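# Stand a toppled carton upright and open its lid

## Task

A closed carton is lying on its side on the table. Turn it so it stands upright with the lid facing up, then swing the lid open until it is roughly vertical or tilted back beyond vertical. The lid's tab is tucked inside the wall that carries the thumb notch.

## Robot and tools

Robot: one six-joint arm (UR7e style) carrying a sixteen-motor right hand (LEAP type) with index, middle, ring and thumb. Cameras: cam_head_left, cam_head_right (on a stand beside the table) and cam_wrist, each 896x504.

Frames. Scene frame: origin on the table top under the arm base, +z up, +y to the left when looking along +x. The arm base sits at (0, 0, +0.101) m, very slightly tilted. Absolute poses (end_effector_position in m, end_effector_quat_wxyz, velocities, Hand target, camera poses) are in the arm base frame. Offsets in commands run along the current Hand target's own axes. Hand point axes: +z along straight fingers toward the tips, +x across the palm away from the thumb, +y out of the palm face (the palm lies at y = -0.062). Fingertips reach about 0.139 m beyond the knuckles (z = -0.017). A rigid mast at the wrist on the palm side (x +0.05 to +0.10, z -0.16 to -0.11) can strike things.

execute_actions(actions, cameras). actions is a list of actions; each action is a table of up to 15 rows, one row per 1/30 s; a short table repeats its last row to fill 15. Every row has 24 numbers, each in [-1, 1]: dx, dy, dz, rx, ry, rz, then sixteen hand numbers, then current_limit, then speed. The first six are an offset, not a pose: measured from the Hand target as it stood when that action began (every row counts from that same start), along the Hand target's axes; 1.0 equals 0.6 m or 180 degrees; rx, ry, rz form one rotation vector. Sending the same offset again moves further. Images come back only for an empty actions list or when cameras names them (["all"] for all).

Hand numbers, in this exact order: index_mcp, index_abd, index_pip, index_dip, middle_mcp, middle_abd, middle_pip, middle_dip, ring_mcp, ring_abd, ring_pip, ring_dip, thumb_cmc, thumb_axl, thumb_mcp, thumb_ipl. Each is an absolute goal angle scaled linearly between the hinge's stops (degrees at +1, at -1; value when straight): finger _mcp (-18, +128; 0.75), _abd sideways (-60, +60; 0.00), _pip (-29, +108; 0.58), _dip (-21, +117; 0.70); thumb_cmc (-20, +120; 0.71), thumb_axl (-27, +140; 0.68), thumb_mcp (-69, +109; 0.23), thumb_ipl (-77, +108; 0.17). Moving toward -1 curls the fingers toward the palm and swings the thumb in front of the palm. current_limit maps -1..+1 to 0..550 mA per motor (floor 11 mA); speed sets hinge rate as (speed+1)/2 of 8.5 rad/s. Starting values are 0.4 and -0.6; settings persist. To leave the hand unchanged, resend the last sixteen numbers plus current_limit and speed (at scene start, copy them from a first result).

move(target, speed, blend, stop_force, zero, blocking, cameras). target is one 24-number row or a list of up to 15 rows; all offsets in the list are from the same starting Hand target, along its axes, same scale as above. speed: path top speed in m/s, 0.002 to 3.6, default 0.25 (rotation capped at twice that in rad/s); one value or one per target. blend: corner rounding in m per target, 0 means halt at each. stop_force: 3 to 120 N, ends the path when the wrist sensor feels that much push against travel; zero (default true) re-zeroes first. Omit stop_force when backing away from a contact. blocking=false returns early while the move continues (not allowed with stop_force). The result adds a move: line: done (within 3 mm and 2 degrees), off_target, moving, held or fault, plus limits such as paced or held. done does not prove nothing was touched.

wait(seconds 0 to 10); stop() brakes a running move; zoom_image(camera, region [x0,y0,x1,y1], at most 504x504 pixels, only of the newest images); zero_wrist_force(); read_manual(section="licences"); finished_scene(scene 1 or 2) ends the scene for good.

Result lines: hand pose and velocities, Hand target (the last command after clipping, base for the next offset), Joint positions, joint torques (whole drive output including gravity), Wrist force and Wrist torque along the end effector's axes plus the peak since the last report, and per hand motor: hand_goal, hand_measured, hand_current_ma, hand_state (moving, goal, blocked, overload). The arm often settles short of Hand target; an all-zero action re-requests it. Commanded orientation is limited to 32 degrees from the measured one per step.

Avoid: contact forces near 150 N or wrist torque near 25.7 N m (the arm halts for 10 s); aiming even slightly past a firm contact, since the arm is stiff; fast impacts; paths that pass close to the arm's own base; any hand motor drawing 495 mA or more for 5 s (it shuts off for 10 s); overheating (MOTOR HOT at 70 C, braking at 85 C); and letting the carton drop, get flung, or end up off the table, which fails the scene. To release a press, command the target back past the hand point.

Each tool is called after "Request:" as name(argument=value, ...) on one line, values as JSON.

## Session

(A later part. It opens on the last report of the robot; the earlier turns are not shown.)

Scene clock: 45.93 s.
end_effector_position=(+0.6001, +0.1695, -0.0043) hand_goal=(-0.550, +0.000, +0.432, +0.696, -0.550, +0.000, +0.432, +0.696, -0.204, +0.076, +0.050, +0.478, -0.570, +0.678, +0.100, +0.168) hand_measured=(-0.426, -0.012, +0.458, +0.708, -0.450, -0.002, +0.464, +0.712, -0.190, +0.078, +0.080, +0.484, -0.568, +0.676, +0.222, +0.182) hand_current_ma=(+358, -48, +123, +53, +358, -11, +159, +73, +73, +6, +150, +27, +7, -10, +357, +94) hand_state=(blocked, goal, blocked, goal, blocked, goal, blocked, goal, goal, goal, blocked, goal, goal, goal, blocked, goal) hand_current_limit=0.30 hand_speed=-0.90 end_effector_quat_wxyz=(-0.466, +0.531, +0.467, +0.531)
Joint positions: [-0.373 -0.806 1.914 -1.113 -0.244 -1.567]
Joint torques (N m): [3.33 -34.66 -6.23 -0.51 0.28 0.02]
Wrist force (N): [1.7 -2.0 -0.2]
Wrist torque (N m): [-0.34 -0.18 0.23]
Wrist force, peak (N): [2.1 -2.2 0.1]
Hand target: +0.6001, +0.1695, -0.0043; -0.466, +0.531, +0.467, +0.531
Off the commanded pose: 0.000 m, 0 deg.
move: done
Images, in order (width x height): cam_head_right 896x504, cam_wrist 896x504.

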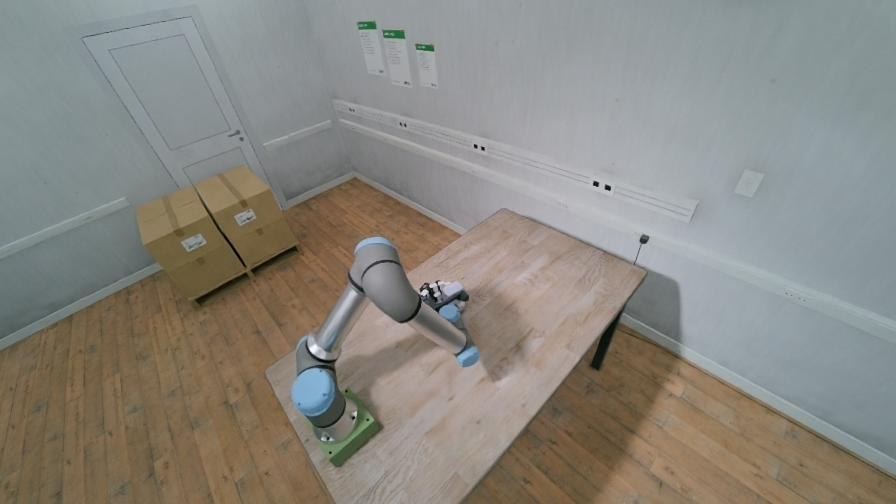

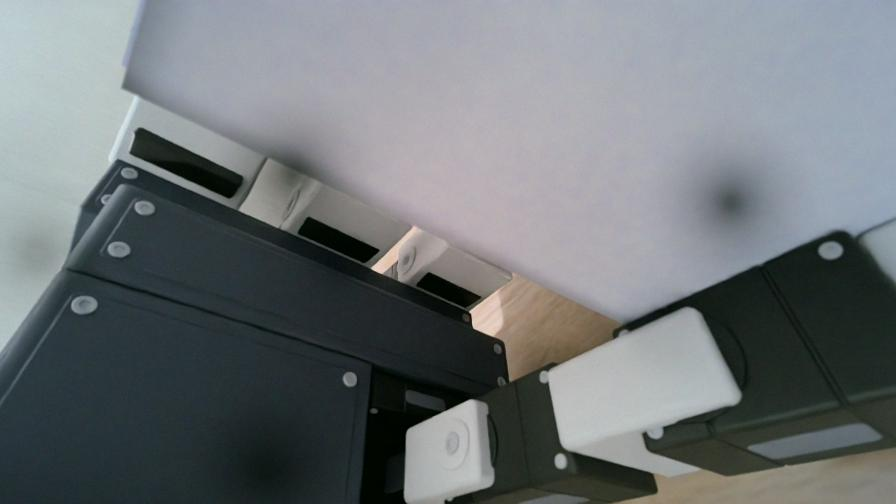

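Request:
move(target=[0,0,0,0,0,0,-0.55,0,0.431,0.696,-0.55,0,0.431,0.696,-0.22,0.075,-0.08,0.478,-0.571,0.678,0.1,0.168,0.3,-0.9])

Request:
move(target=[0,0,0,0,0,0,-0.55,0,0.431,0.696,-0.55,0,0.431,0.696,-0.22,-0.15,-0.08,0.478,-0.571,0.678,0.1,0.168,0.3,-0.95], cameras=["cam_head_right","cam_wrist"])

Request:
zoom_image(camera="cam_head_right", region=[415, 265, 475, 325])

Scene clock: 46.60 s.
end_effector_position=(+0.6001, +0.1695, -0.0043) hand_goal=(-0.550, +0.000, +0.432, +0.696, -0.550, +0.000, +0.432, +0.696, -0.220, +0.076, -0.080, +0.478, -0.570, +0.678, +0.100, +0.168) hand_measured=(-0.426, -0.014, +0.458, +0.708, -0.452, -0.006, +0.464, +0.712, -0.180, +0.078, +0.044, +0.496, -0.568, +0.676, +0.222, +0.182) hand_current_ma=(+358, -58, +123, +53, +358, -21, +159, +73, +204, +5, +357, +91, +8, -10, +358, +94) hand_state=(blocked, goal, blocked, goal, blocked, goal, blocked, goal, blocked, goal, blocked, goal, goal, goal, blocked, goal) hand_current_limit=0.30 hand_speed=-0.90 end_effector_quat_wxyz=(-0.466, +0.531, +0.467, +0.531)
Joint positions: [-0.373 -0.806 1.914 -1.113 -0.244 -1.567]
Joint torques (N m): [2.37 -34.94 -6.3 -0.45 0.21 0.01]
Wrist force (N): [1.8 -1.4 -0.8]
Wrist torque (N m): [-0.29 -0.22 0.26]
Wrist force, peak (N): [2.1 -1.9 -0.6]
Hand target: +0.6001, +0.1695, -0.0043; -0.466, +0.531, +0.467, +0.531
Off the commanded pose: 0.000 m, 0 deg.
move: done

Scene clock: 47.97 s.
end_effector_position=(+0.6001, +0.1695, -0.0043) hand_goal=(-0.550, +0.000, +0.432, +0.696, -0.550, +0.000, +0.432, +0.696, -0.220, -0.150, -0.080, +0.478, -0.570, +0.678, +0.100, +0.168) hand_measured=(-0.426, -0.022, +0.458, +0.708, -0.462, -0.010, +0.464, +0.712, -0.174, -0.136, -0.026, +0.496, -0.566, +0.672, +0.222, +0.182) hand_current_ma=(+358, -90, +128, +55, +358, -46, +159, +73, +235, +59, +266, +91, +17, -39, +358, +94) hand_state=(blocked, blocked, blocked, goal, blocked, goal, blocked, goal, blocked, goal, blocked, goal, goal, goal, blocked, goal) hand_current_limit=0.30 hand_speed=-0.95 end_effector_quat_wxyz=(-0.466, +0.531, +0.467, +0.531)
Joint positions: [-0.373 -0.806 1.914 -1.113 -0.244 -1.567]
Joint torques (N m): [0.83 -35.1 -7.79 -0.41 0.35 0.06]
Wrist force (N): [1.4 -1.5 0.4]
Wrist torque (N m): [-0.28 -0.11 0.28]
Wrist force, peak (N): [2.1 -1.4 -0.8]
Hand target: +0.6001, +0.1695, -0.0043; -0.466, +0.531, +0.467, +0.531
Off the commanded pose: 0.000 m, 0 deg.
move: done
Images, in order (width x height): cam_head_right 896x504, cam_wrist 896x504.

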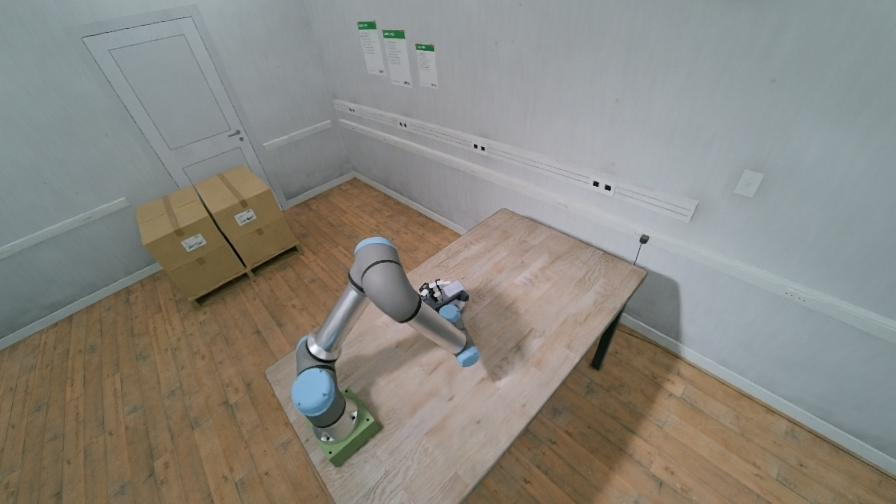

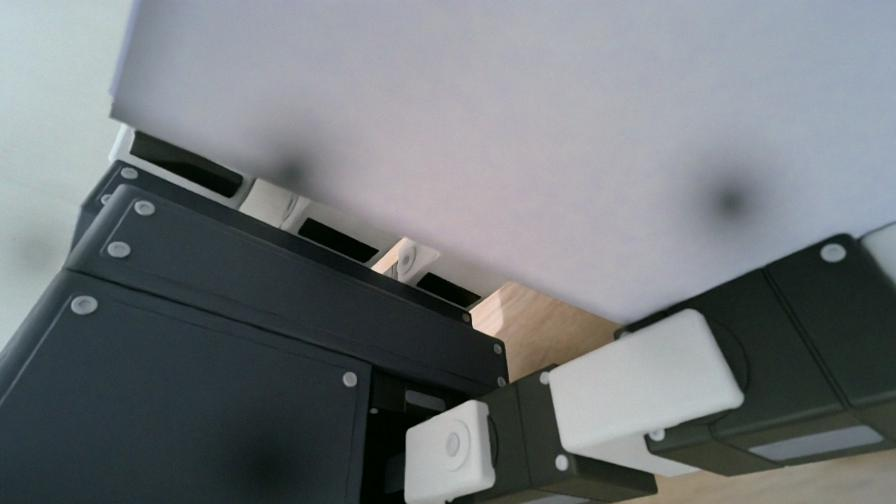

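Scaled by 8.400 from the camera's 896x504 image, which has a finer 1280x720 frame.

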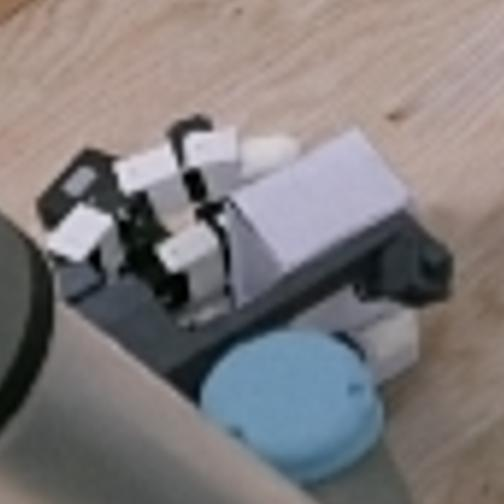

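Request:
move(target=[0,0,0,0,0,0,-0.55,0,0.431,0.696,-0.55,0,0.431,0.696,-0.1,0,0.576,0.6,-0.571,0.678,0.1,0.168,0.3,-0.7])

Request:
move(target=[0,0,0,0,0,0,-0.33,0,0.431,0.696,-0.33,0,0.431,0.696,-0.1,0,0.576,0.6,-0.571,0.678,0.29,0.168,0.3,-0.9], cameras=["cam_wrist"])

Request:
move(target=[0,-0.217,0,0,0,0,-0.33,0,0.431,0.696,-0.33,0,0.431,0.696,-0.1,0,0.576,0.6,-0.571,0.678,0.29,0.168,0.3,-0.9], speed=0.25, cameras=["all"])

Request:
zoom_image(camera="cam_head_right", region=[415, 265, 475, 325])

Scene clock: 49.93 s.
end_effector_position=(+0.6001, +0.1695, -0.0043) hand_goal=(-0.550, +0.000, +0.432, +0.696, -0.550, +0.000, +0.432, +0.696, -0.100, +0.000, +0.576, +0.600, -0.570, +0.678, +0.100, +0.168) hand_measured=(-0.426, -0.018, +0.458, +0.708, -0.462, -0.008, +0.464, +0.712, -0.102, +0.002, +0.574, +0.596, -0.566, +0.672, +0.222, +0.184) hand_current_ma=(+357, -75, +128, +55, +358, -37, +159, +73, -10, +6, -13, -14, +17, -39, +357, +98) hand_state=(blocked, goal, blocked, goal, blocked, goal, blocked, goal, goal, goal, goal, goal, goal, goal, blocked, goal) hand_current_limit=0.30 hand_speed=-0.70 end_effector_quat_wxyz=(-0.466, +0.531, +0.467, +0.531)
Joint positions: [-0.373 -0.806 1.914 -1.113 -0.244 -1.567]
Joint torques (N m): [-1.27 -34.41 -8.47 -0.27 0.19 0.02]
Wrist force (N): [1.4 -1.3 0.6]
Wrist torque (N m): [-0.23 -0.11 0.21]
Wrist force, peak (N): [1.8 -1.7 0.5]
Hand target: +0.6001, +0.1695, -0.0043; -0.466, +0.531, +0.467, +0.531
Off the commanded pose: 0.000 m, 0 deg.
move: done

Scene clock: 50.80 s.
end_effector_position=(+0.6001, +0.1695, -0.0043) hand_goal=(-0.330, +0.000, +0.432, +0.696, -0.330, +0.000, +0.432, +0.696, -0.100, +0.000, +0.576, +0.600, -0.570, +0.678, +0.290, +0.168) hand_measured=(-0.332, +0.002, +0.436, +0.698, -0.332, +0.002, +0.436, +0.698, -0.102, +0.002, +0.574, +0.596, -0.564, +0.676, +0.288, +0.170) hand_current_ma=(-12, +7, +14, +13, -13, +6, +15, +14, -10, +6, -13, -14, +29, -13, -13, +12) hand_state=(goal, goal, goal, goal, goal, goal, goal, goal, goal, goal, goal, goal, goal, goal, goal, goal) hand_current_limit=0.30 hand_speed=-0.90 end_effector_quat_wxyz=(-0.466, +0.531, +0.467, +0.531)
Joint positions: [-0.373 -0.806 1.914 -1.113 -0.244 -1.567]
Joint torques (N m): [-3.01 -34.66 -8.86 -0.24 0.29 0.05]
Wrist force (N): [0.0 -1.2 0.3]
Wrist torque (N m): [-0.27 -0.05 0.28]
Wrist force, peak (N): [1.6 -1.3 0.8]
Hand target: +0.6001, +0.1695, -0.0043; -0.466, +0.531, +0.467, +0.531
Off the commanded pose: 0.000 m, 0 deg.
move: done
Images, in order (width x height): cam_wrist 896x504.

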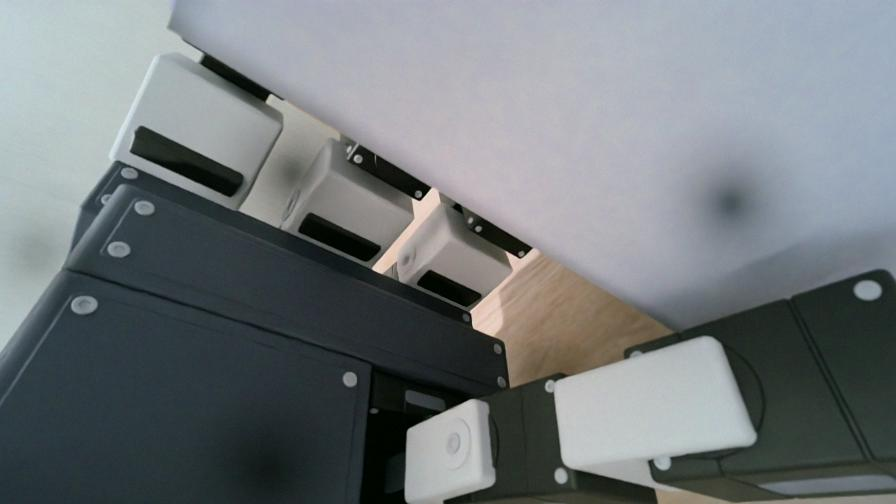

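Scene clock: 51.83 s.
end_effector_position=(+0.4711, +0.1863, -0.0043) hand_goal=(-0.330, +0.000, +0.432, +0.696, -0.330, +0.000, +0.432, +0.696, -0.100, +0.000, +0.576, +0.600, -0.570, +0.678, +0.290, +0.168) hand_measured=(-0.332, +0.002, +0.434, +0.698, -0.332, +0.002, +0.436, +0.698, -0.102, +0.002, +0.574, +0.596, -0.564, +0.676, +0.288, +0.170) hand_current_ma=(-9, +7, +14, +12, -11, +6, +14, +14, -7, +6, -12, -14, +30, -13, -12, +12) hand_state=(goal, goal, goal, goal, goal, goal, goal, goal, goal, goal, goal, goal, goal, goal, goal, goal) hand_current_limit=0.30 hand_speed=-0.90 end_effector_quat_wxyz=(-0.466, +0.531, +0.467, +0.531)
Joint positions: [-0.466 -0.928 2.3 -1.375 -0.336 -1.568]
Joint torques (N m): [-4.62 -28.6 3.54 -1.08 -0.78 -1.47]
Wrist force (N): [-0.1 -1.3 0.4]
Wrist torque (N m): [-0.29 -0.04 0.30]
Wrist force, peak (N): [-0.1 -3.9 0.4]
Hand target: +0.4710, +0.1863, -0.0044; -0.466, +0.531, +0.467, +0.531
Off the commanded pose: 0.000 m, 0 deg.
move: done

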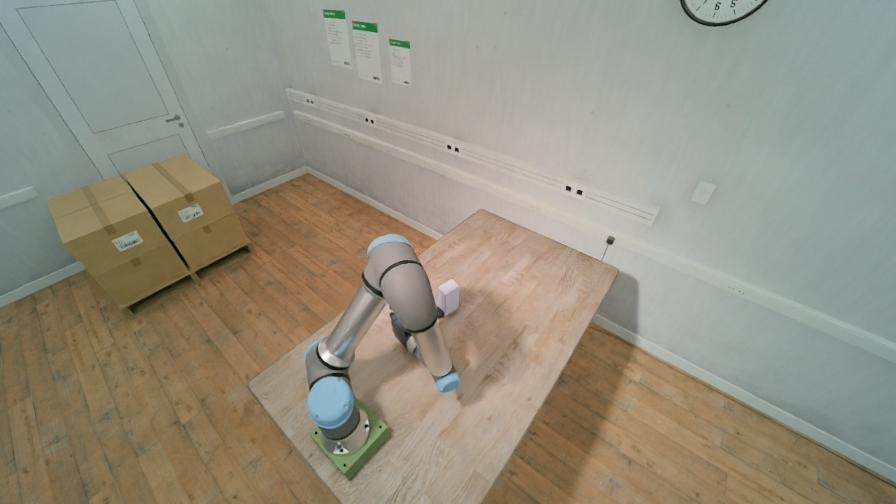

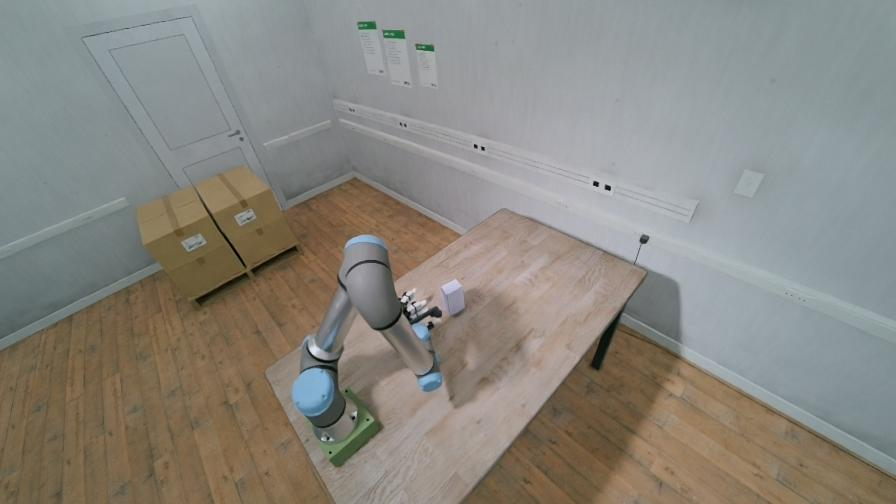

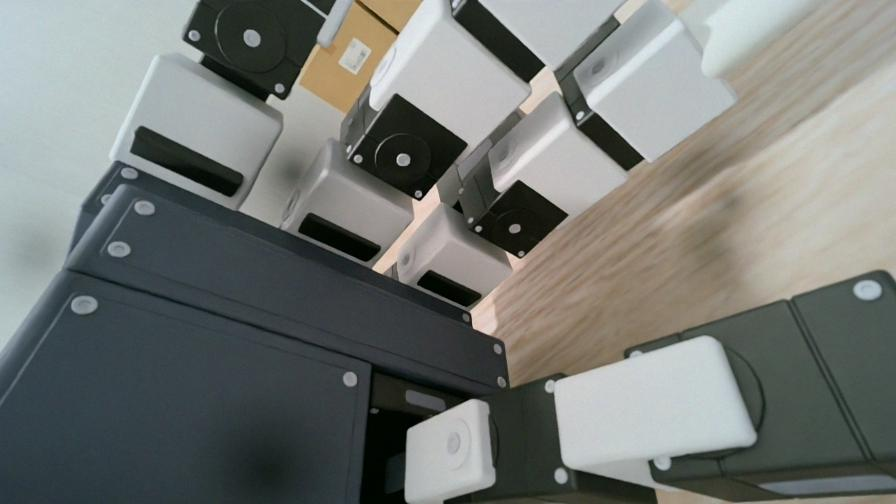

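Scaled by 8.400 from the camera's 896x504 image, which has a finer 1280x720 frame.

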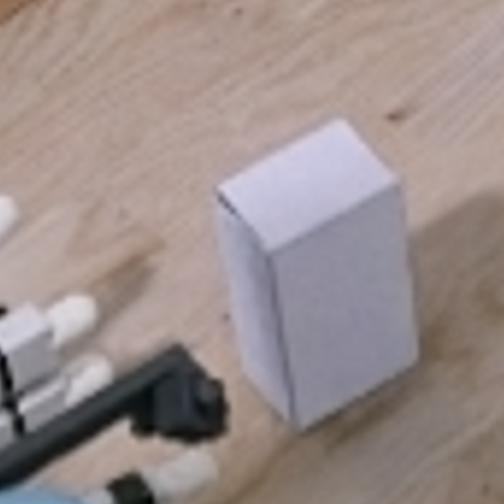

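Request:
zoom_image(camera="cam_head_left", region=[425, 270, 475, 330])

Request:
move(target=[[0.2738,0.0137,0.0074,0.1056,-0.1412,-0.1056,0.754,0,0.576,0.696,0.754,0,0.576,0.696,0.754,0,0.576,0.696,0.714,0.678,0.226,0.168,0.4,-0.6],[0.2338,0.1443,0.087,0.3168,-0.4235,-0.3168,0.754,0,0.576,0.696,0.754,0,0.576,0.696,0.754,0,0.576,0.696,0.714,0.678,0.226,0.168,0.4,-0.6]], speed=0.6, blend=[0.04,0], cameras=["all"])

Request:
zoom_image(camera="cam_wrist", region=[480, 100, 730, 350])

Scaled by 8.400 from the camera's 896x504 image, which has a finer 1280x720 frame.

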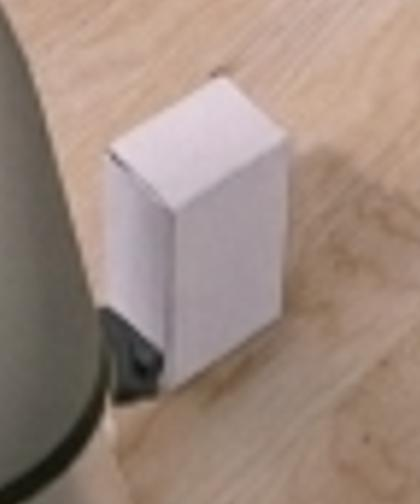

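Scene clock: 56.67 s.
end_effector_position=(+0.5636, +0.2271, +0.1359) hand_goal=(+0.754, +0.000, +0.576, +0.696, +0.754, +0.000, +0.576, +0.696, +0.754, +0.000, +0.576, +0.696, +0.714, +0.678, +0.226, +0.168) hand_measured=(+0.754, +0.002, +0.574, +0.698, +0.754, +0.002, +0.574, +0.698, +0.754, +0.002, +0.574, +0.694, +0.714, +0.676, +0.224, +0.168) hand_current_ma=(-1, +9, -8, +12, -1, +7, -9, +13, -1, +8, -9, -14, +0, -11, -13, +6) hand_state=(goal, goal, goal, goal, goal, goal, goal, goal, goal, goal, goal, goal, goal, goal, goal, goal) hand_current_limit=0.40 hand_speed=-0.60 end_effector_quat_wxyz=(+0.000, +0.207, +0.978, +0.000)
Joint positions: [0.049 -1.366 1.94 -2.145 -1.571 -1.105]
Joint torques (N m): [1.75 -33.68 -12.14 -3.58 -1 0.54]
Wrist force (N): [0.5 -0.1 0.1]
Wrist torque (N m): [-0.03 -0.09 -0.01]
Wrist force, peak (N): [2.3 -1.1 -1.1]
Hand target: +0.5635, +0.2271, +0.1359; +0.000, +0.207, +0.978, +0.000
Off the commanded pose: 0.000 m, 0 deg.
move: done

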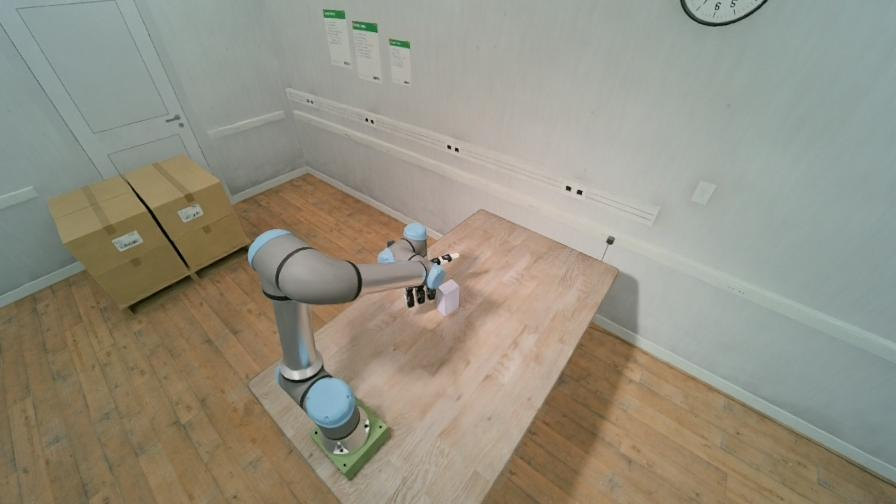

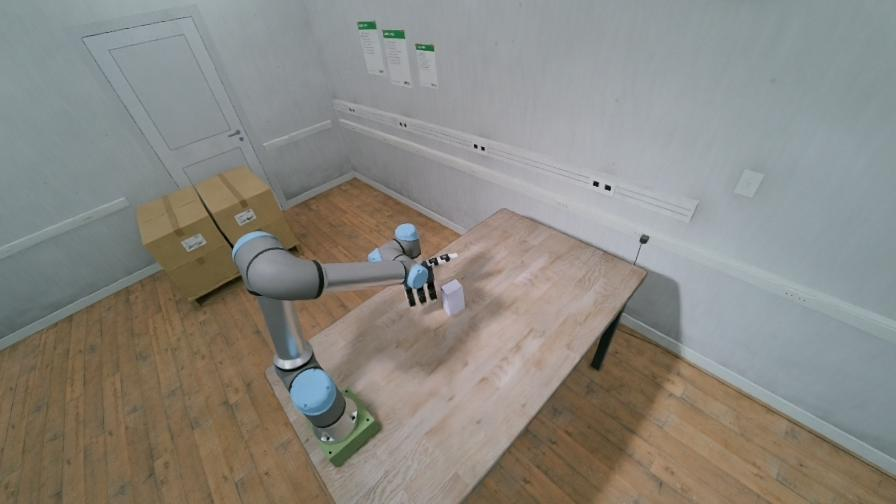

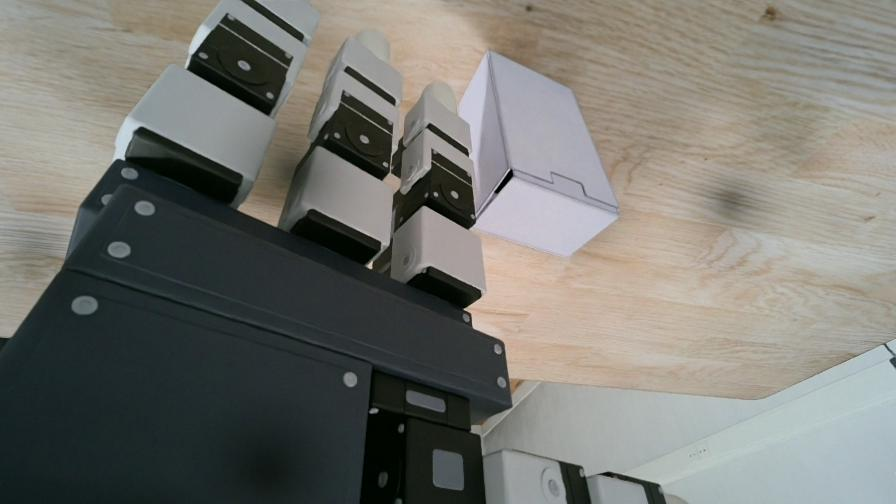

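Scaled by 2.016 from the camera's 896x504 image, which has a finer 1280x720 frame.

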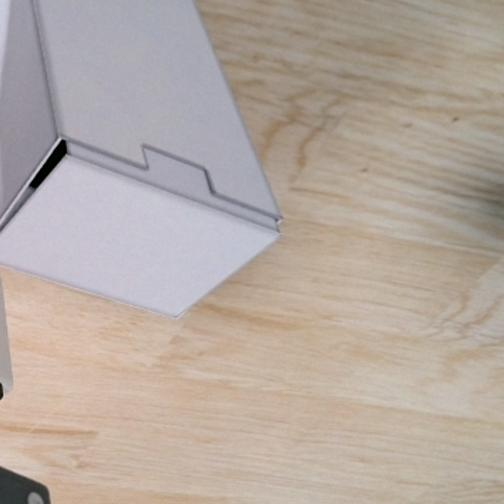

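Request:
move(target=[[0.1022,-0.1132,-0.0402,-0.2112,0.2823,0.2112,-0.3,0,0.431,0.696,-0.3,0,0.431,0.696,-0.1,0,0.576,0.6,-0.857,0.678,0.36,0.168,0.3,-0.6],[0.1132,-0.1249,0.2337,-0.3168,0.4235,0.3168,-0.3,0,0.431,0.696,-0.3,0,0.431,0.696,-0.1,0,0.576,0.6,-0.857,0.678,0.36,0.168,0.3,-0.6]], speed=0.6, blend=[0.04,0])

Request:
move(target=[0,0.2167,0.001,0,0,0,-0.3,0,0.431,0.696,-0.3,0,0.431,0.696,-0.1,0,0.576,0.6,-0.857,0.678,0.36,0.168,0.3,-0.6], speed=0.15, cameras=["all"])

Request:
zoom_image(camera="cam_head_right", region=[415, 265, 475, 325])

Scene clock: 60.00 s.
end_effector_position=(+0.4711, +0.1859, -0.0043) hand_goal=(-0.300, +0.000, +0.432, +0.696, -0.300, +0.000, +0.432, +0.696, -0.100, +0.000, +0.576, +0.600, -0.856, +0.678, +0.360, +0.168) hand_measured=(-0.298, +0.002, +0.436, +0.698, -0.296, +0.002, +0.436, +0.698, -0.098, +0.002, +0.576, +0.604, -0.844, +0.676, +0.358, +0.168) hand_current_ma=(+14, +10, +14, +12, +15, +8, +15, +13, +13, +8, -3, +15, +56, -11, -11, +5) hand_state=(goal, goal, goal, goal, goal, goal, goal, goal, goal, goal, goal, goal, goal, goal, goal, goal) hand_current_limit=0.30 hand_speed=-0.60 end_effector_quat_wxyz=(-0.466, +0.531, +0.467, +0.531) end_effector_velocity=(-0.001, +0.000, +0.000) end_effector_angular_velocity=(+0.002, +0.000, +0.001)
Joint positions: [-0.467 -0.928 2.3 -1.375 -0.337 -1.568]
Joint velocities: [0 0 0.001 0.004 0 -0.005]
Joint torques (N m): [7.42 -24.66 -2.58 1.77 1.35 -1.58]
Wrist force (N): [0.1 -1.3 0.3]
Wrist torque (N m): [-0.28 -0.07 0.26]
Wrist force, peak (N): [1.9 -0.7 -1.2]
Hand target: +0.4711, +0.1859, -0.0043; -0.466, +0.531, +0.467, +0.531
Off the commanded pose: 0.000 m, 0 deg.
move: done

Scene clock: 61.33 s.
end_effector_position=(+0.6000, +0.1698, -0.0042) hand_goal=(-0.300, +0.000, +0.432, +0.696, -0.300, +0.000, +0.432, +0.696, -0.100, +0.000, +0.576, +0.600, -0.856, +0.678, +0.360, +0.168) hand_measured=(-0.298, +0.002, +0.434, +0.698, -0.298, +0.002, +0.436, +0.698, -0.098, +0.002, +0.576, +0.604, -0.844, +0.676, +0.358, +0.168) hand_current_ma=(+12, +10, +14, +12, +13, +8, +15, +13, +10, +8, -3, +15, +56, -11, -11, +5) hand_state=(goal, goal, goal, goal, goal, goal, goal, goal, goal, goal, goal, goal, goal, goal, goal, goal) hand_current_limit=0.30 hand_speed=-0.60 end_effector_quat_wxyz=(-0.466, +0.531, +0.467, +0.531)
Joint positions: [-0.373 -0.806 1.914 -1.113 -0.243 -1.567]
Joint torques (N m): [-10.15 -41.33 -18.27 -0.43 0 0.82]
Wrist force (N): [0.1 -1.2 0.1]
Wrist torque (N m): [-0.25 -0.06 0.28]
Wrist force, peak (N): [0.2 -3.1 0.1]
Hand target: +0.6001, +0.1697, -0.0042; -0.466, +0.531, +0.467, +0.531
Off the commanded pose: 0.000 m, 0 deg.
move: done

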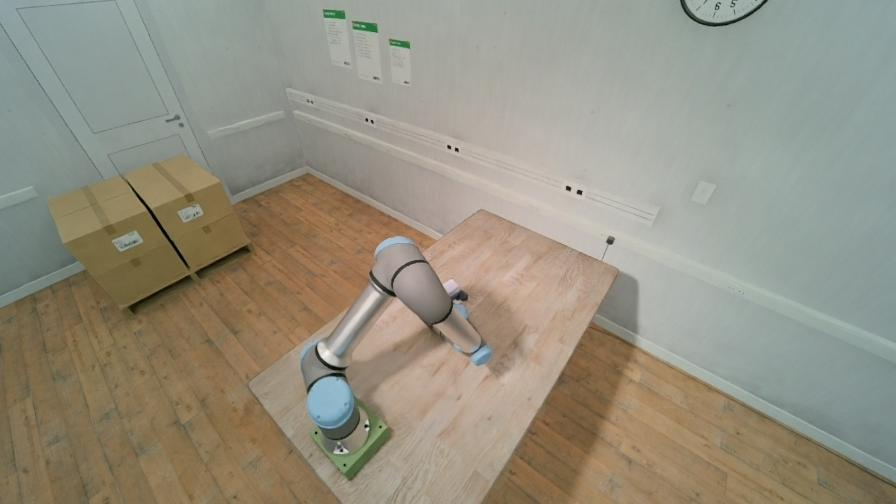

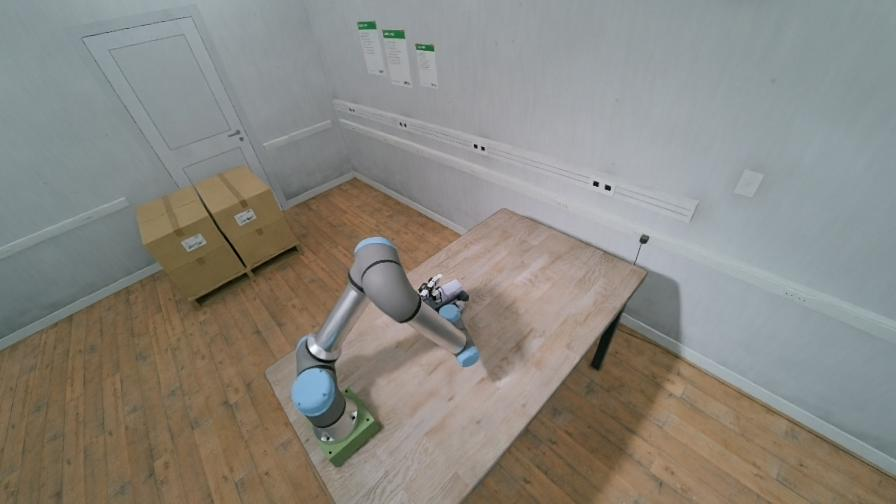

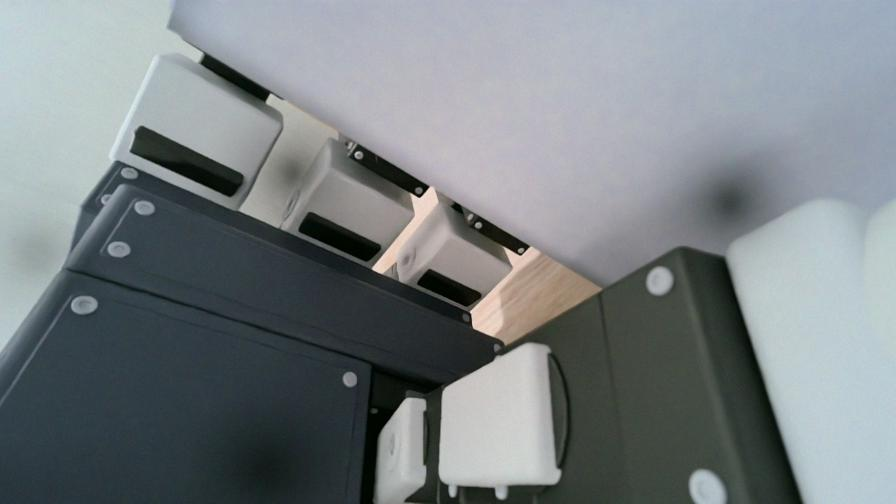

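Scaled by 8.400 from the camera's 896x504 image, which has a finer 1280x720 frame.

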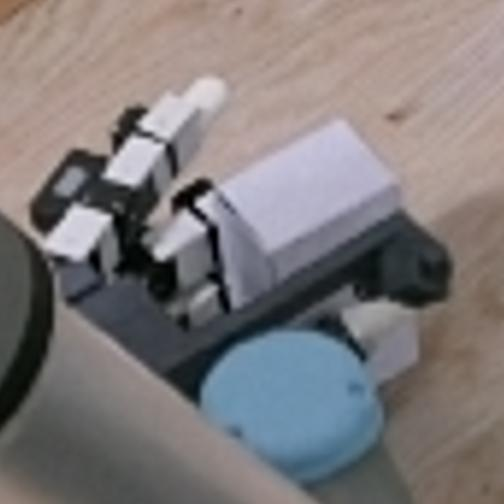

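Request:
move(target=[0,0,0,0,0,0,-0.54,0,0.431,0.696,-0.54,0,0.431,0.696,-0.205,0.01,0.4,0.478,-0.857,0.678,0.11,0.168,0.3,-0.85])

Request:
move(target=[0,0,0,0,0,0,-0.54,0,0.431,0.696,-0.54,0,0.431,0.696,-0.22,0.01,-0.02,0.478,-0.857,0.678,0.11,0.168,0.3,-0.9], cameras=["cam_wrist","cam_head_right"])

Request:
zoom_image(camera="cam_head_right", region=[415, 265, 475, 325])

Request:
move(target=[0,0,0,0,0,0,-0.54,0,0.431,0.696,-0.54,0,0.431,0.696,-0.22,-0.18,-0.06,0.478,-0.857,0.678,0.11,0.168,0.3,-0.95], cameras=["cam_wrist","cam_head_right"])

Request:
zoom_image(camera="cam_head_right", region=[415, 265, 475, 325])

Scene clock: 62.23 s.
end_effector_position=(+0.6001, +0.1697, -0.0042) hand_goal=(-0.540, +0.000, +0.432, +0.696, -0.540, +0.000, +0.432, +0.696, -0.204, +0.010, +0.400, +0.478, -0.856, +0.678, +0.110, +0.168) hand_measured=(-0.468, +0.004, +0.452, +0.704, -0.450, +0.004, +0.448, +0.702, -0.202, +0.012, +0.402, +0.482, -0.866, +0.676, +0.250, +0.180) hand_current_ma=(+357, +18, +94, +40, +357, +18, +78, +27, +13, +6, +14, +15, -47, -11, +357, +76) hand_state=(blocked, goal, goal, goal, blocked, goal, goal, goal, goal, goal, goal, goal, goal, goal, blocked, goal) hand_current_limit=0.30 hand_speed=-0.85 end_effector_quat_wxyz=(-0.466, +0.531, +0.467, +0.531)
Joint positions: [-0.373 -0.806 1.914 -1.112 -0.243 -1.567]
Joint torques (N m): [-10.46 -38.3 -16.51 1.42 1.11 1.15]
Wrist force (N): [0.8 -0.9 0.6]
Wrist torque (N m): [-0.22 -0.05 0.25]
Wrist force, peak (N): [0.8 -1.3 0.3]
Hand target: +0.6001, +0.1697, -0.0042; -0.466, +0.531, +0.467, +0.531
Off the commanded pose: 0.000 m, 0 deg.
move: done

Scene clock: 63.63 s.
end_effector_position=(+0.6001, +0.1697, -0.0042) hand_goal=(-0.540, +0.000, +0.432, +0.696, -0.540, +0.000, +0.432, +0.696, -0.220, +0.010, -0.020, +0.478, -0.856, +0.678, +0.110, +0.168) hand_measured=(-0.470, +0.004, +0.454, +0.706, -0.454, +0.004, +0.448, +0.702, -0.180, +0.012, +0.058, +0.496, -0.862, +0.678, +0.250, +0.184) hand_current_ma=(+357, +17, +108, +46, +358, +15, +78, +27, +203, +12, +357, +90, -29, -2, +357, +99) hand_state=(blocked, goal, blocked, goal, blocked, goal, goal, goal, blocked, goal, blocked, goal, goal, goal, blocked, goal) hand_current_limit=0.30 hand_speed=-0.90 end_effector_quat_wxyz=(-0.466, +0.531, +0.467, +0.531)
Joint positions: [-0.373 -0.806 1.914 -1.112 -0.243 -1.567]
Joint torques (N m): [-10.67 -34.55 -16.14 1.44 1.13 1.1]
Wrist force (N): [0.3 -1.4 -0.2]
Wrist torque (N m): [-0.26 -0.03 0.28]
Wrist force, peak (N): [0.8 -1.4 0.4]
Hand target: +0.6001, +0.1697, -0.0042; -0.466, +0.531, +0.467, +0.531
Off the commanded pose: 0.000 m, 0 deg.
move: done
Images, in order (width x height): cam_head_right 896x504, cam_wrist 896x504.

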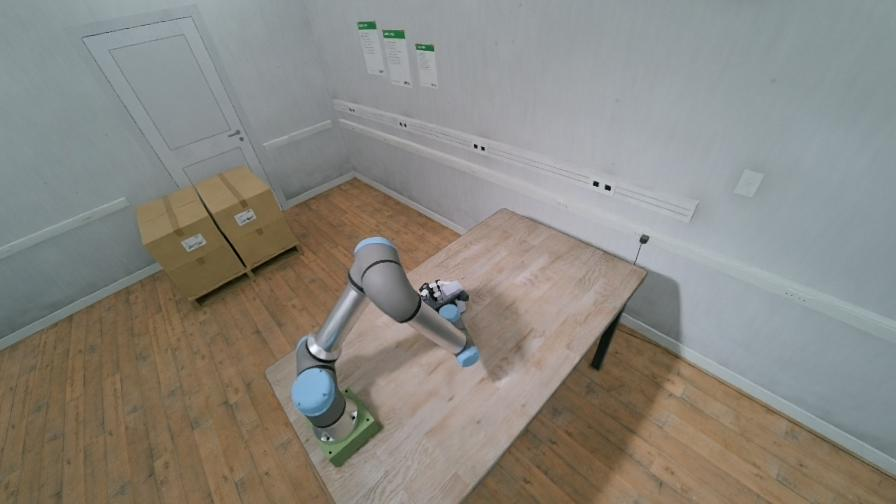

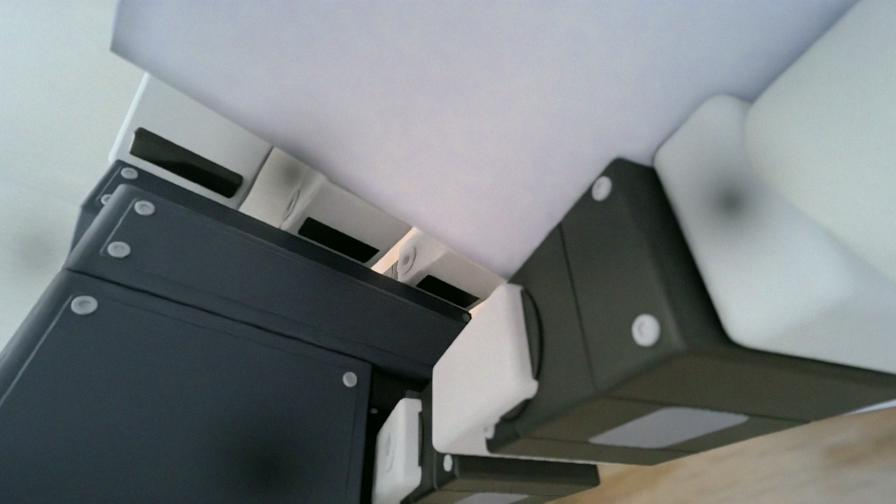

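Scaled by 8.400 from the camera's 896x504 image, which has a finer 1280x720 frame.

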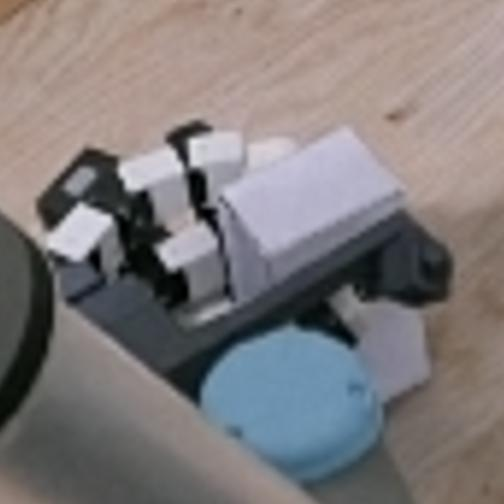

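Scene clock: 64.80 s.
end_effector_position=(+0.6001, +0.1697, -0.0042) hand_goal=(-0.540, +0.000, +0.432, +0.696, -0.540, +0.000, +0.432, +0.696, -0.220, -0.180, -0.060, +0.478, -0.856, +0.678, +0.110, +0.168) hand_measured=(-0.470, +0.002, +0.458, +0.708, -0.454, +0.002, +0.448, +0.702, -0.180, -0.164, +0.026, +0.498, -0.858, +0.678, +0.250, +0.184) hand_current_ma=(+358, +11, +128, +55, +358, +9, +79, +28, +205, +66, +358, +92, -10, -2, +357, +110) hand_state=(blocked, goal, blocked, goal, blocked, goal, goal, goal, blocked, goal, blocked, goal, goal, goal, blocked, goal) hand_current_limit=0.30 hand_speed=-0.95 end_effector_quat_wxyz=(-0.466, +0.531, +0.467, +0.531)
Joint positions: [-0.373 -0.806 1.914 -1.112 -0.243 -1.567]
Joint torques (N m): [-10.32 -35.08 -15.5 1.43 1.16 0.99]
Wrist force (N): [0.7 -1.4 -0.1]
Wrist torque (N m): [-0.28 -0.06 0.30]
Wrist force, peak (N): [0.5 -1.6 -0.1]
Hand target: +0.6001, +0.1697, -0.0042; -0.466, +0.531, +0.467, +0.531
Off the commanded pose: 0.000 m, 0 deg.
move: done
Images, in order (width x height): cam_head_right 896x504, cam_wrist 896x504.

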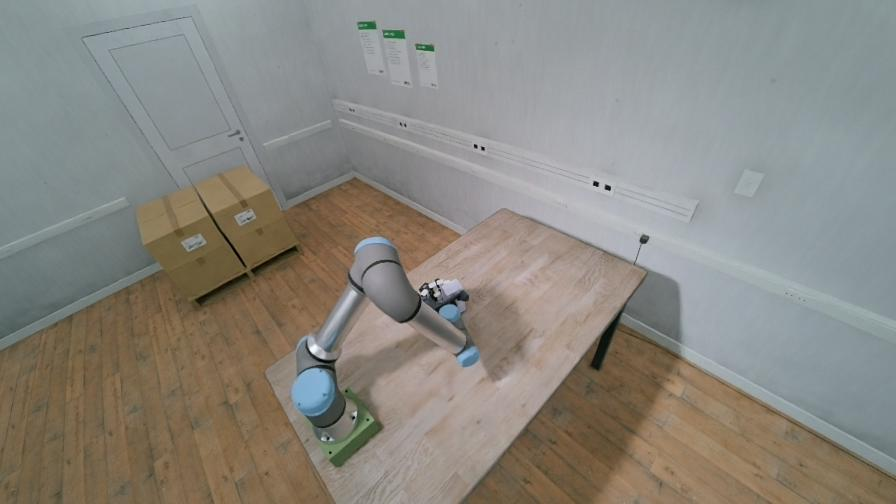

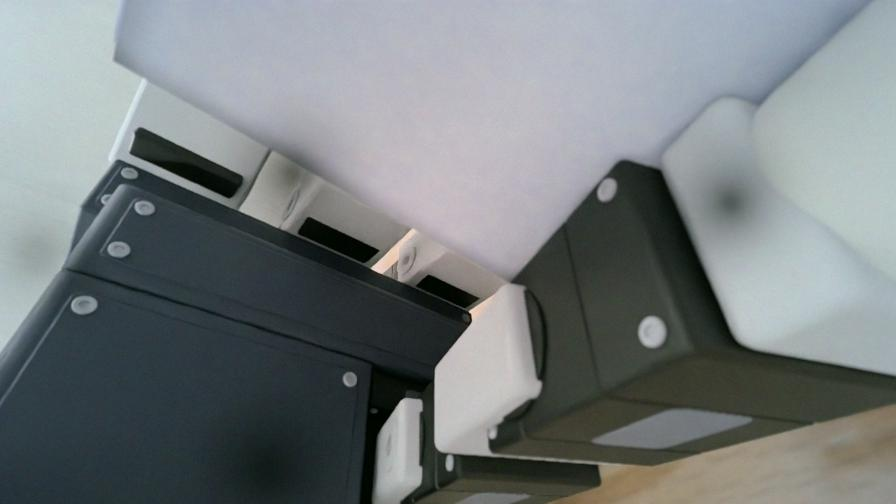

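Scaled by 8.400 from the camera's 896x504 image, which has a finer 1280x720 frame.

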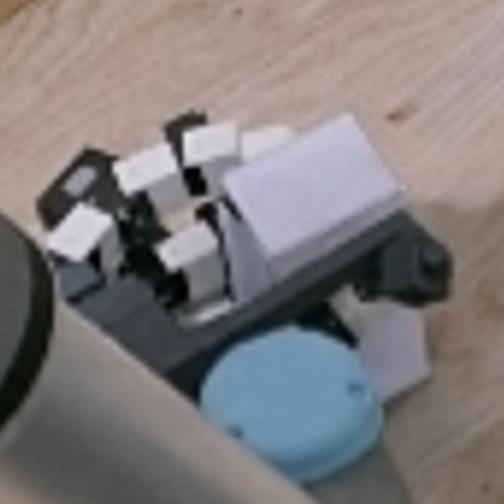

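Request:
move(target=[0,0,0,0,0,0,-0.54,0,0.431,0.696,-0.54,0,0.431,0.696,-0.22,-0.36,-0.08,0.478,-0.857,0.678,0.11,0.168,0.3,-0.94], cameras=["cam_wrist","cam_head_right"])

Request:
zoom_image(camera="cam_head_right", region=[415, 265, 475, 325])

Scene clock: 65.87 s.
end_effector_position=(+0.6001, +0.1697, -0.0042) hand_goal=(-0.540, +0.000, +0.432, +0.696, -0.540, +0.000, +0.432, +0.696, -0.220, -0.360, -0.080, +0.478, -0.856, +0.678, +0.110, +0.168) hand_measured=(-0.470, +0.002, +0.460, +0.708, -0.454, +0.002, +0.450, +0.702, -0.180, -0.348, -0.026, +0.498, -0.856, +0.678, +0.250, +0.186) hand_current_ma=(+358, +11, +134, +57, +358, +9, +83, +32, +205, +49, +263, +92, -2, -2, +357, +116) hand_state=(blocked, goal, blocked, goal, blocked, goal, goal, goal, blocked, goal, blocked, goal, goal, goal, blocked, goal) hand_current_limit=0.30 hand_speed=-0.94 end_effector_quat_wxyz=(-0.466, +0.531, +0.467, +0.531)
Joint positions: [-0.373 -0.806 1.914 -1.112 -0.243 -1.567]
Joint torques (N m): [-9.78 -34.4 -15.24 1.43 0.99 0.86]
Wrist force (N): [1.1 -1.2 -0.1]
Wrist torque (N m): [-0.25 -0.07 0.30]
Wrist force, peak (N): [1.2 -1.3 -0.1]
Hand target: +0.6001, +0.1697, -0.0042; -0.466, +0.531, +0.467, +0.531
Off the commanded pose: 0.000 m, 0 deg.
move: done
Images, in order (width x height): cam_head_right 896x504, cam_wrist 896x504.

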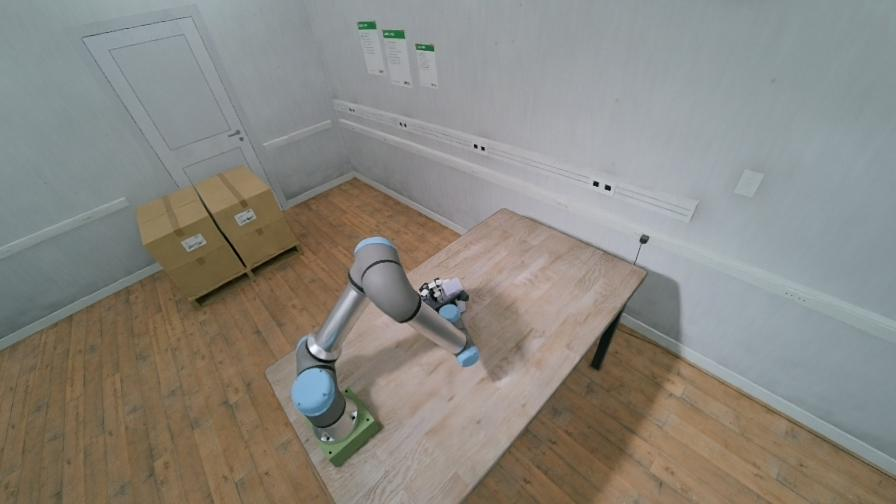

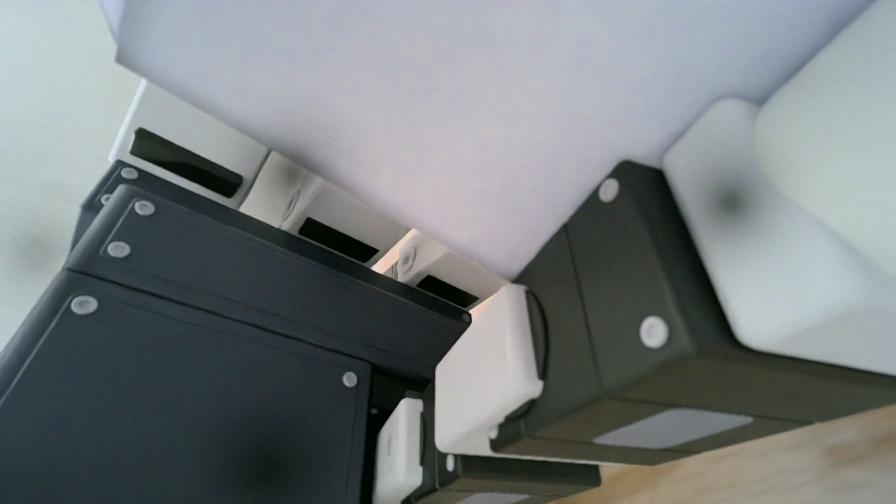

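Scaled by 8.400 from the camera's 896x504 image, which has a finer 1280x720 frame.

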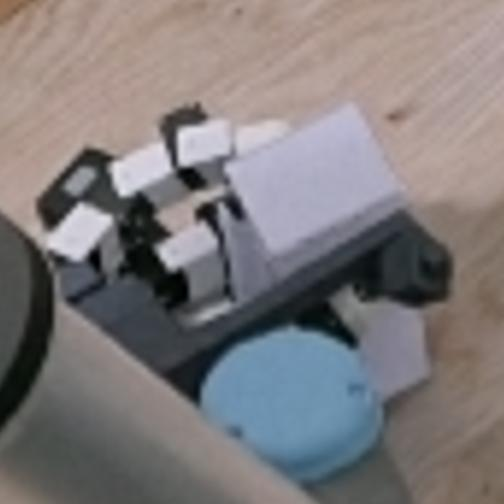

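Request:
move(target=[0,0,0,0,0,0,-0.54,0,0.431,0.696,-0.54,0,0.431,0.696,-0.23,-0.58,-0.14,0.478,-0.857,0.678,0.11,0.168,0.3,-0.93], cameras=["cam_wrist","cam_head_right"])

Request:
zoom_image(camera="cam_head_right", region=[415, 265, 475, 325])

Scene clock: 67.63 s.
end_effector_position=(+0.6001, +0.1697, -0.0042) hand_goal=(-0.540, +0.000, +0.432, +0.696, -0.540, +0.000, +0.432, +0.696, -0.230, -0.580, -0.140, +0.478, -0.856, +0.678, +0.110, +0.168) hand_measured=(-0.474, +0.004, +0.460, +0.708, -0.454, +0.004, +0.452, +0.704, -0.228, -0.570, -0.138, +0.480, -0.864, +0.678, +0.250, +0.186) hand_current_ma=(+343, +17, +134, +57, +358, +16, +93, +38, +14, +39, +9, +14, -39, -2, +357, +116) hand_state=(blocked, goal, blocked, goal, blocked, goal, goal, goal, goal, goal, goal, goal, goal, goal, blocked, goal) hand_current_limit=0.30 hand_speed=-0.93 end_effector_quat_wxyz=(-0.466, +0.531, +0.467, +0.531)
Joint positions: [-0.373 -0.806 1.914 -1.112 -0.243 -1.567]
Joint torques (N m): [-9.87 -34.67 -14.58 1.41 1.05 0.73]
Wrist force (N): [0.6 -1.1 0.5]
Wrist torque (N m): [-0.25 -0.02 0.25]
Wrist force, peak (N): [1.4 -1.2 0.6]
Hand target: +0.6001, +0.1697, -0.0042; -0.466, +0.531, +0.467, +0.531
Off the commanded pose: 0.000 m, 0 deg.
move: done
Images, in order (width x height): cam_head_right 896x504, cam_wrist 896x504.

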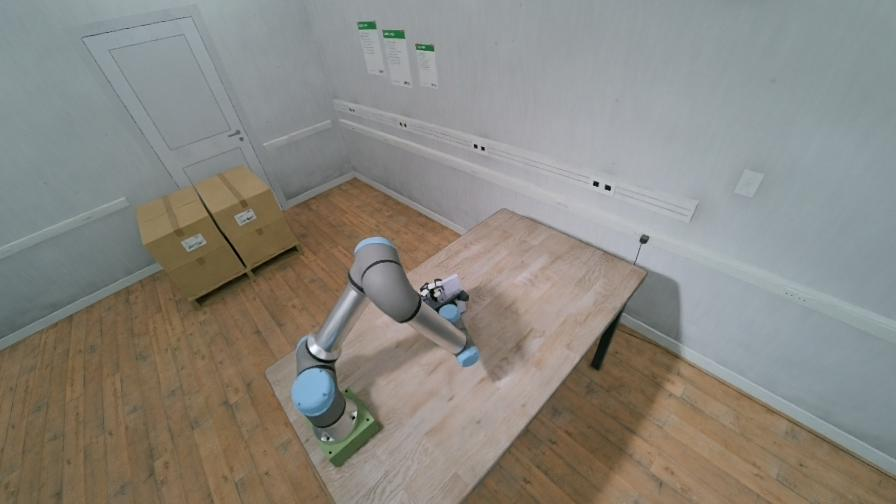

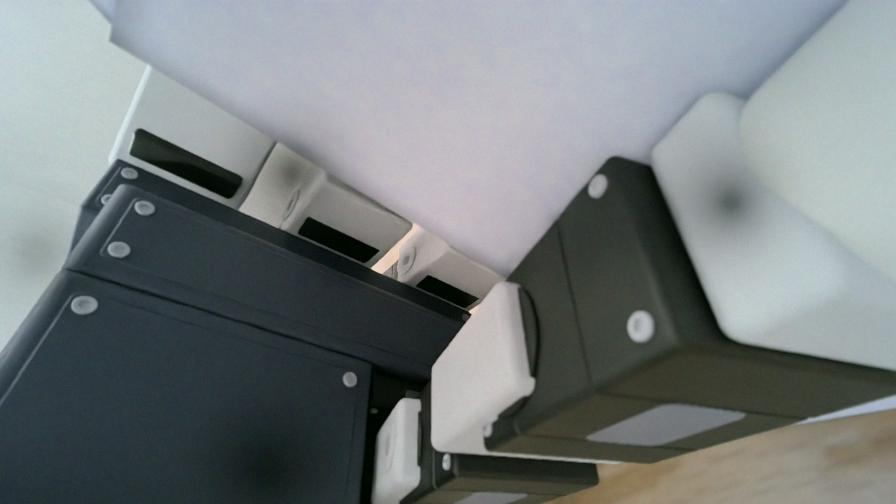

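Scaled by 8.400 from the camera's 896x504 image, which has a finer 1280x720 frame.

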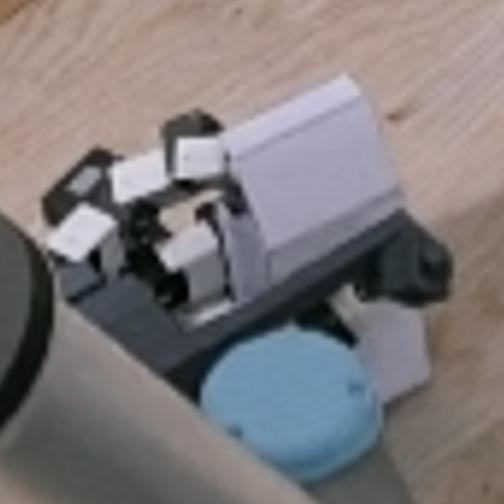

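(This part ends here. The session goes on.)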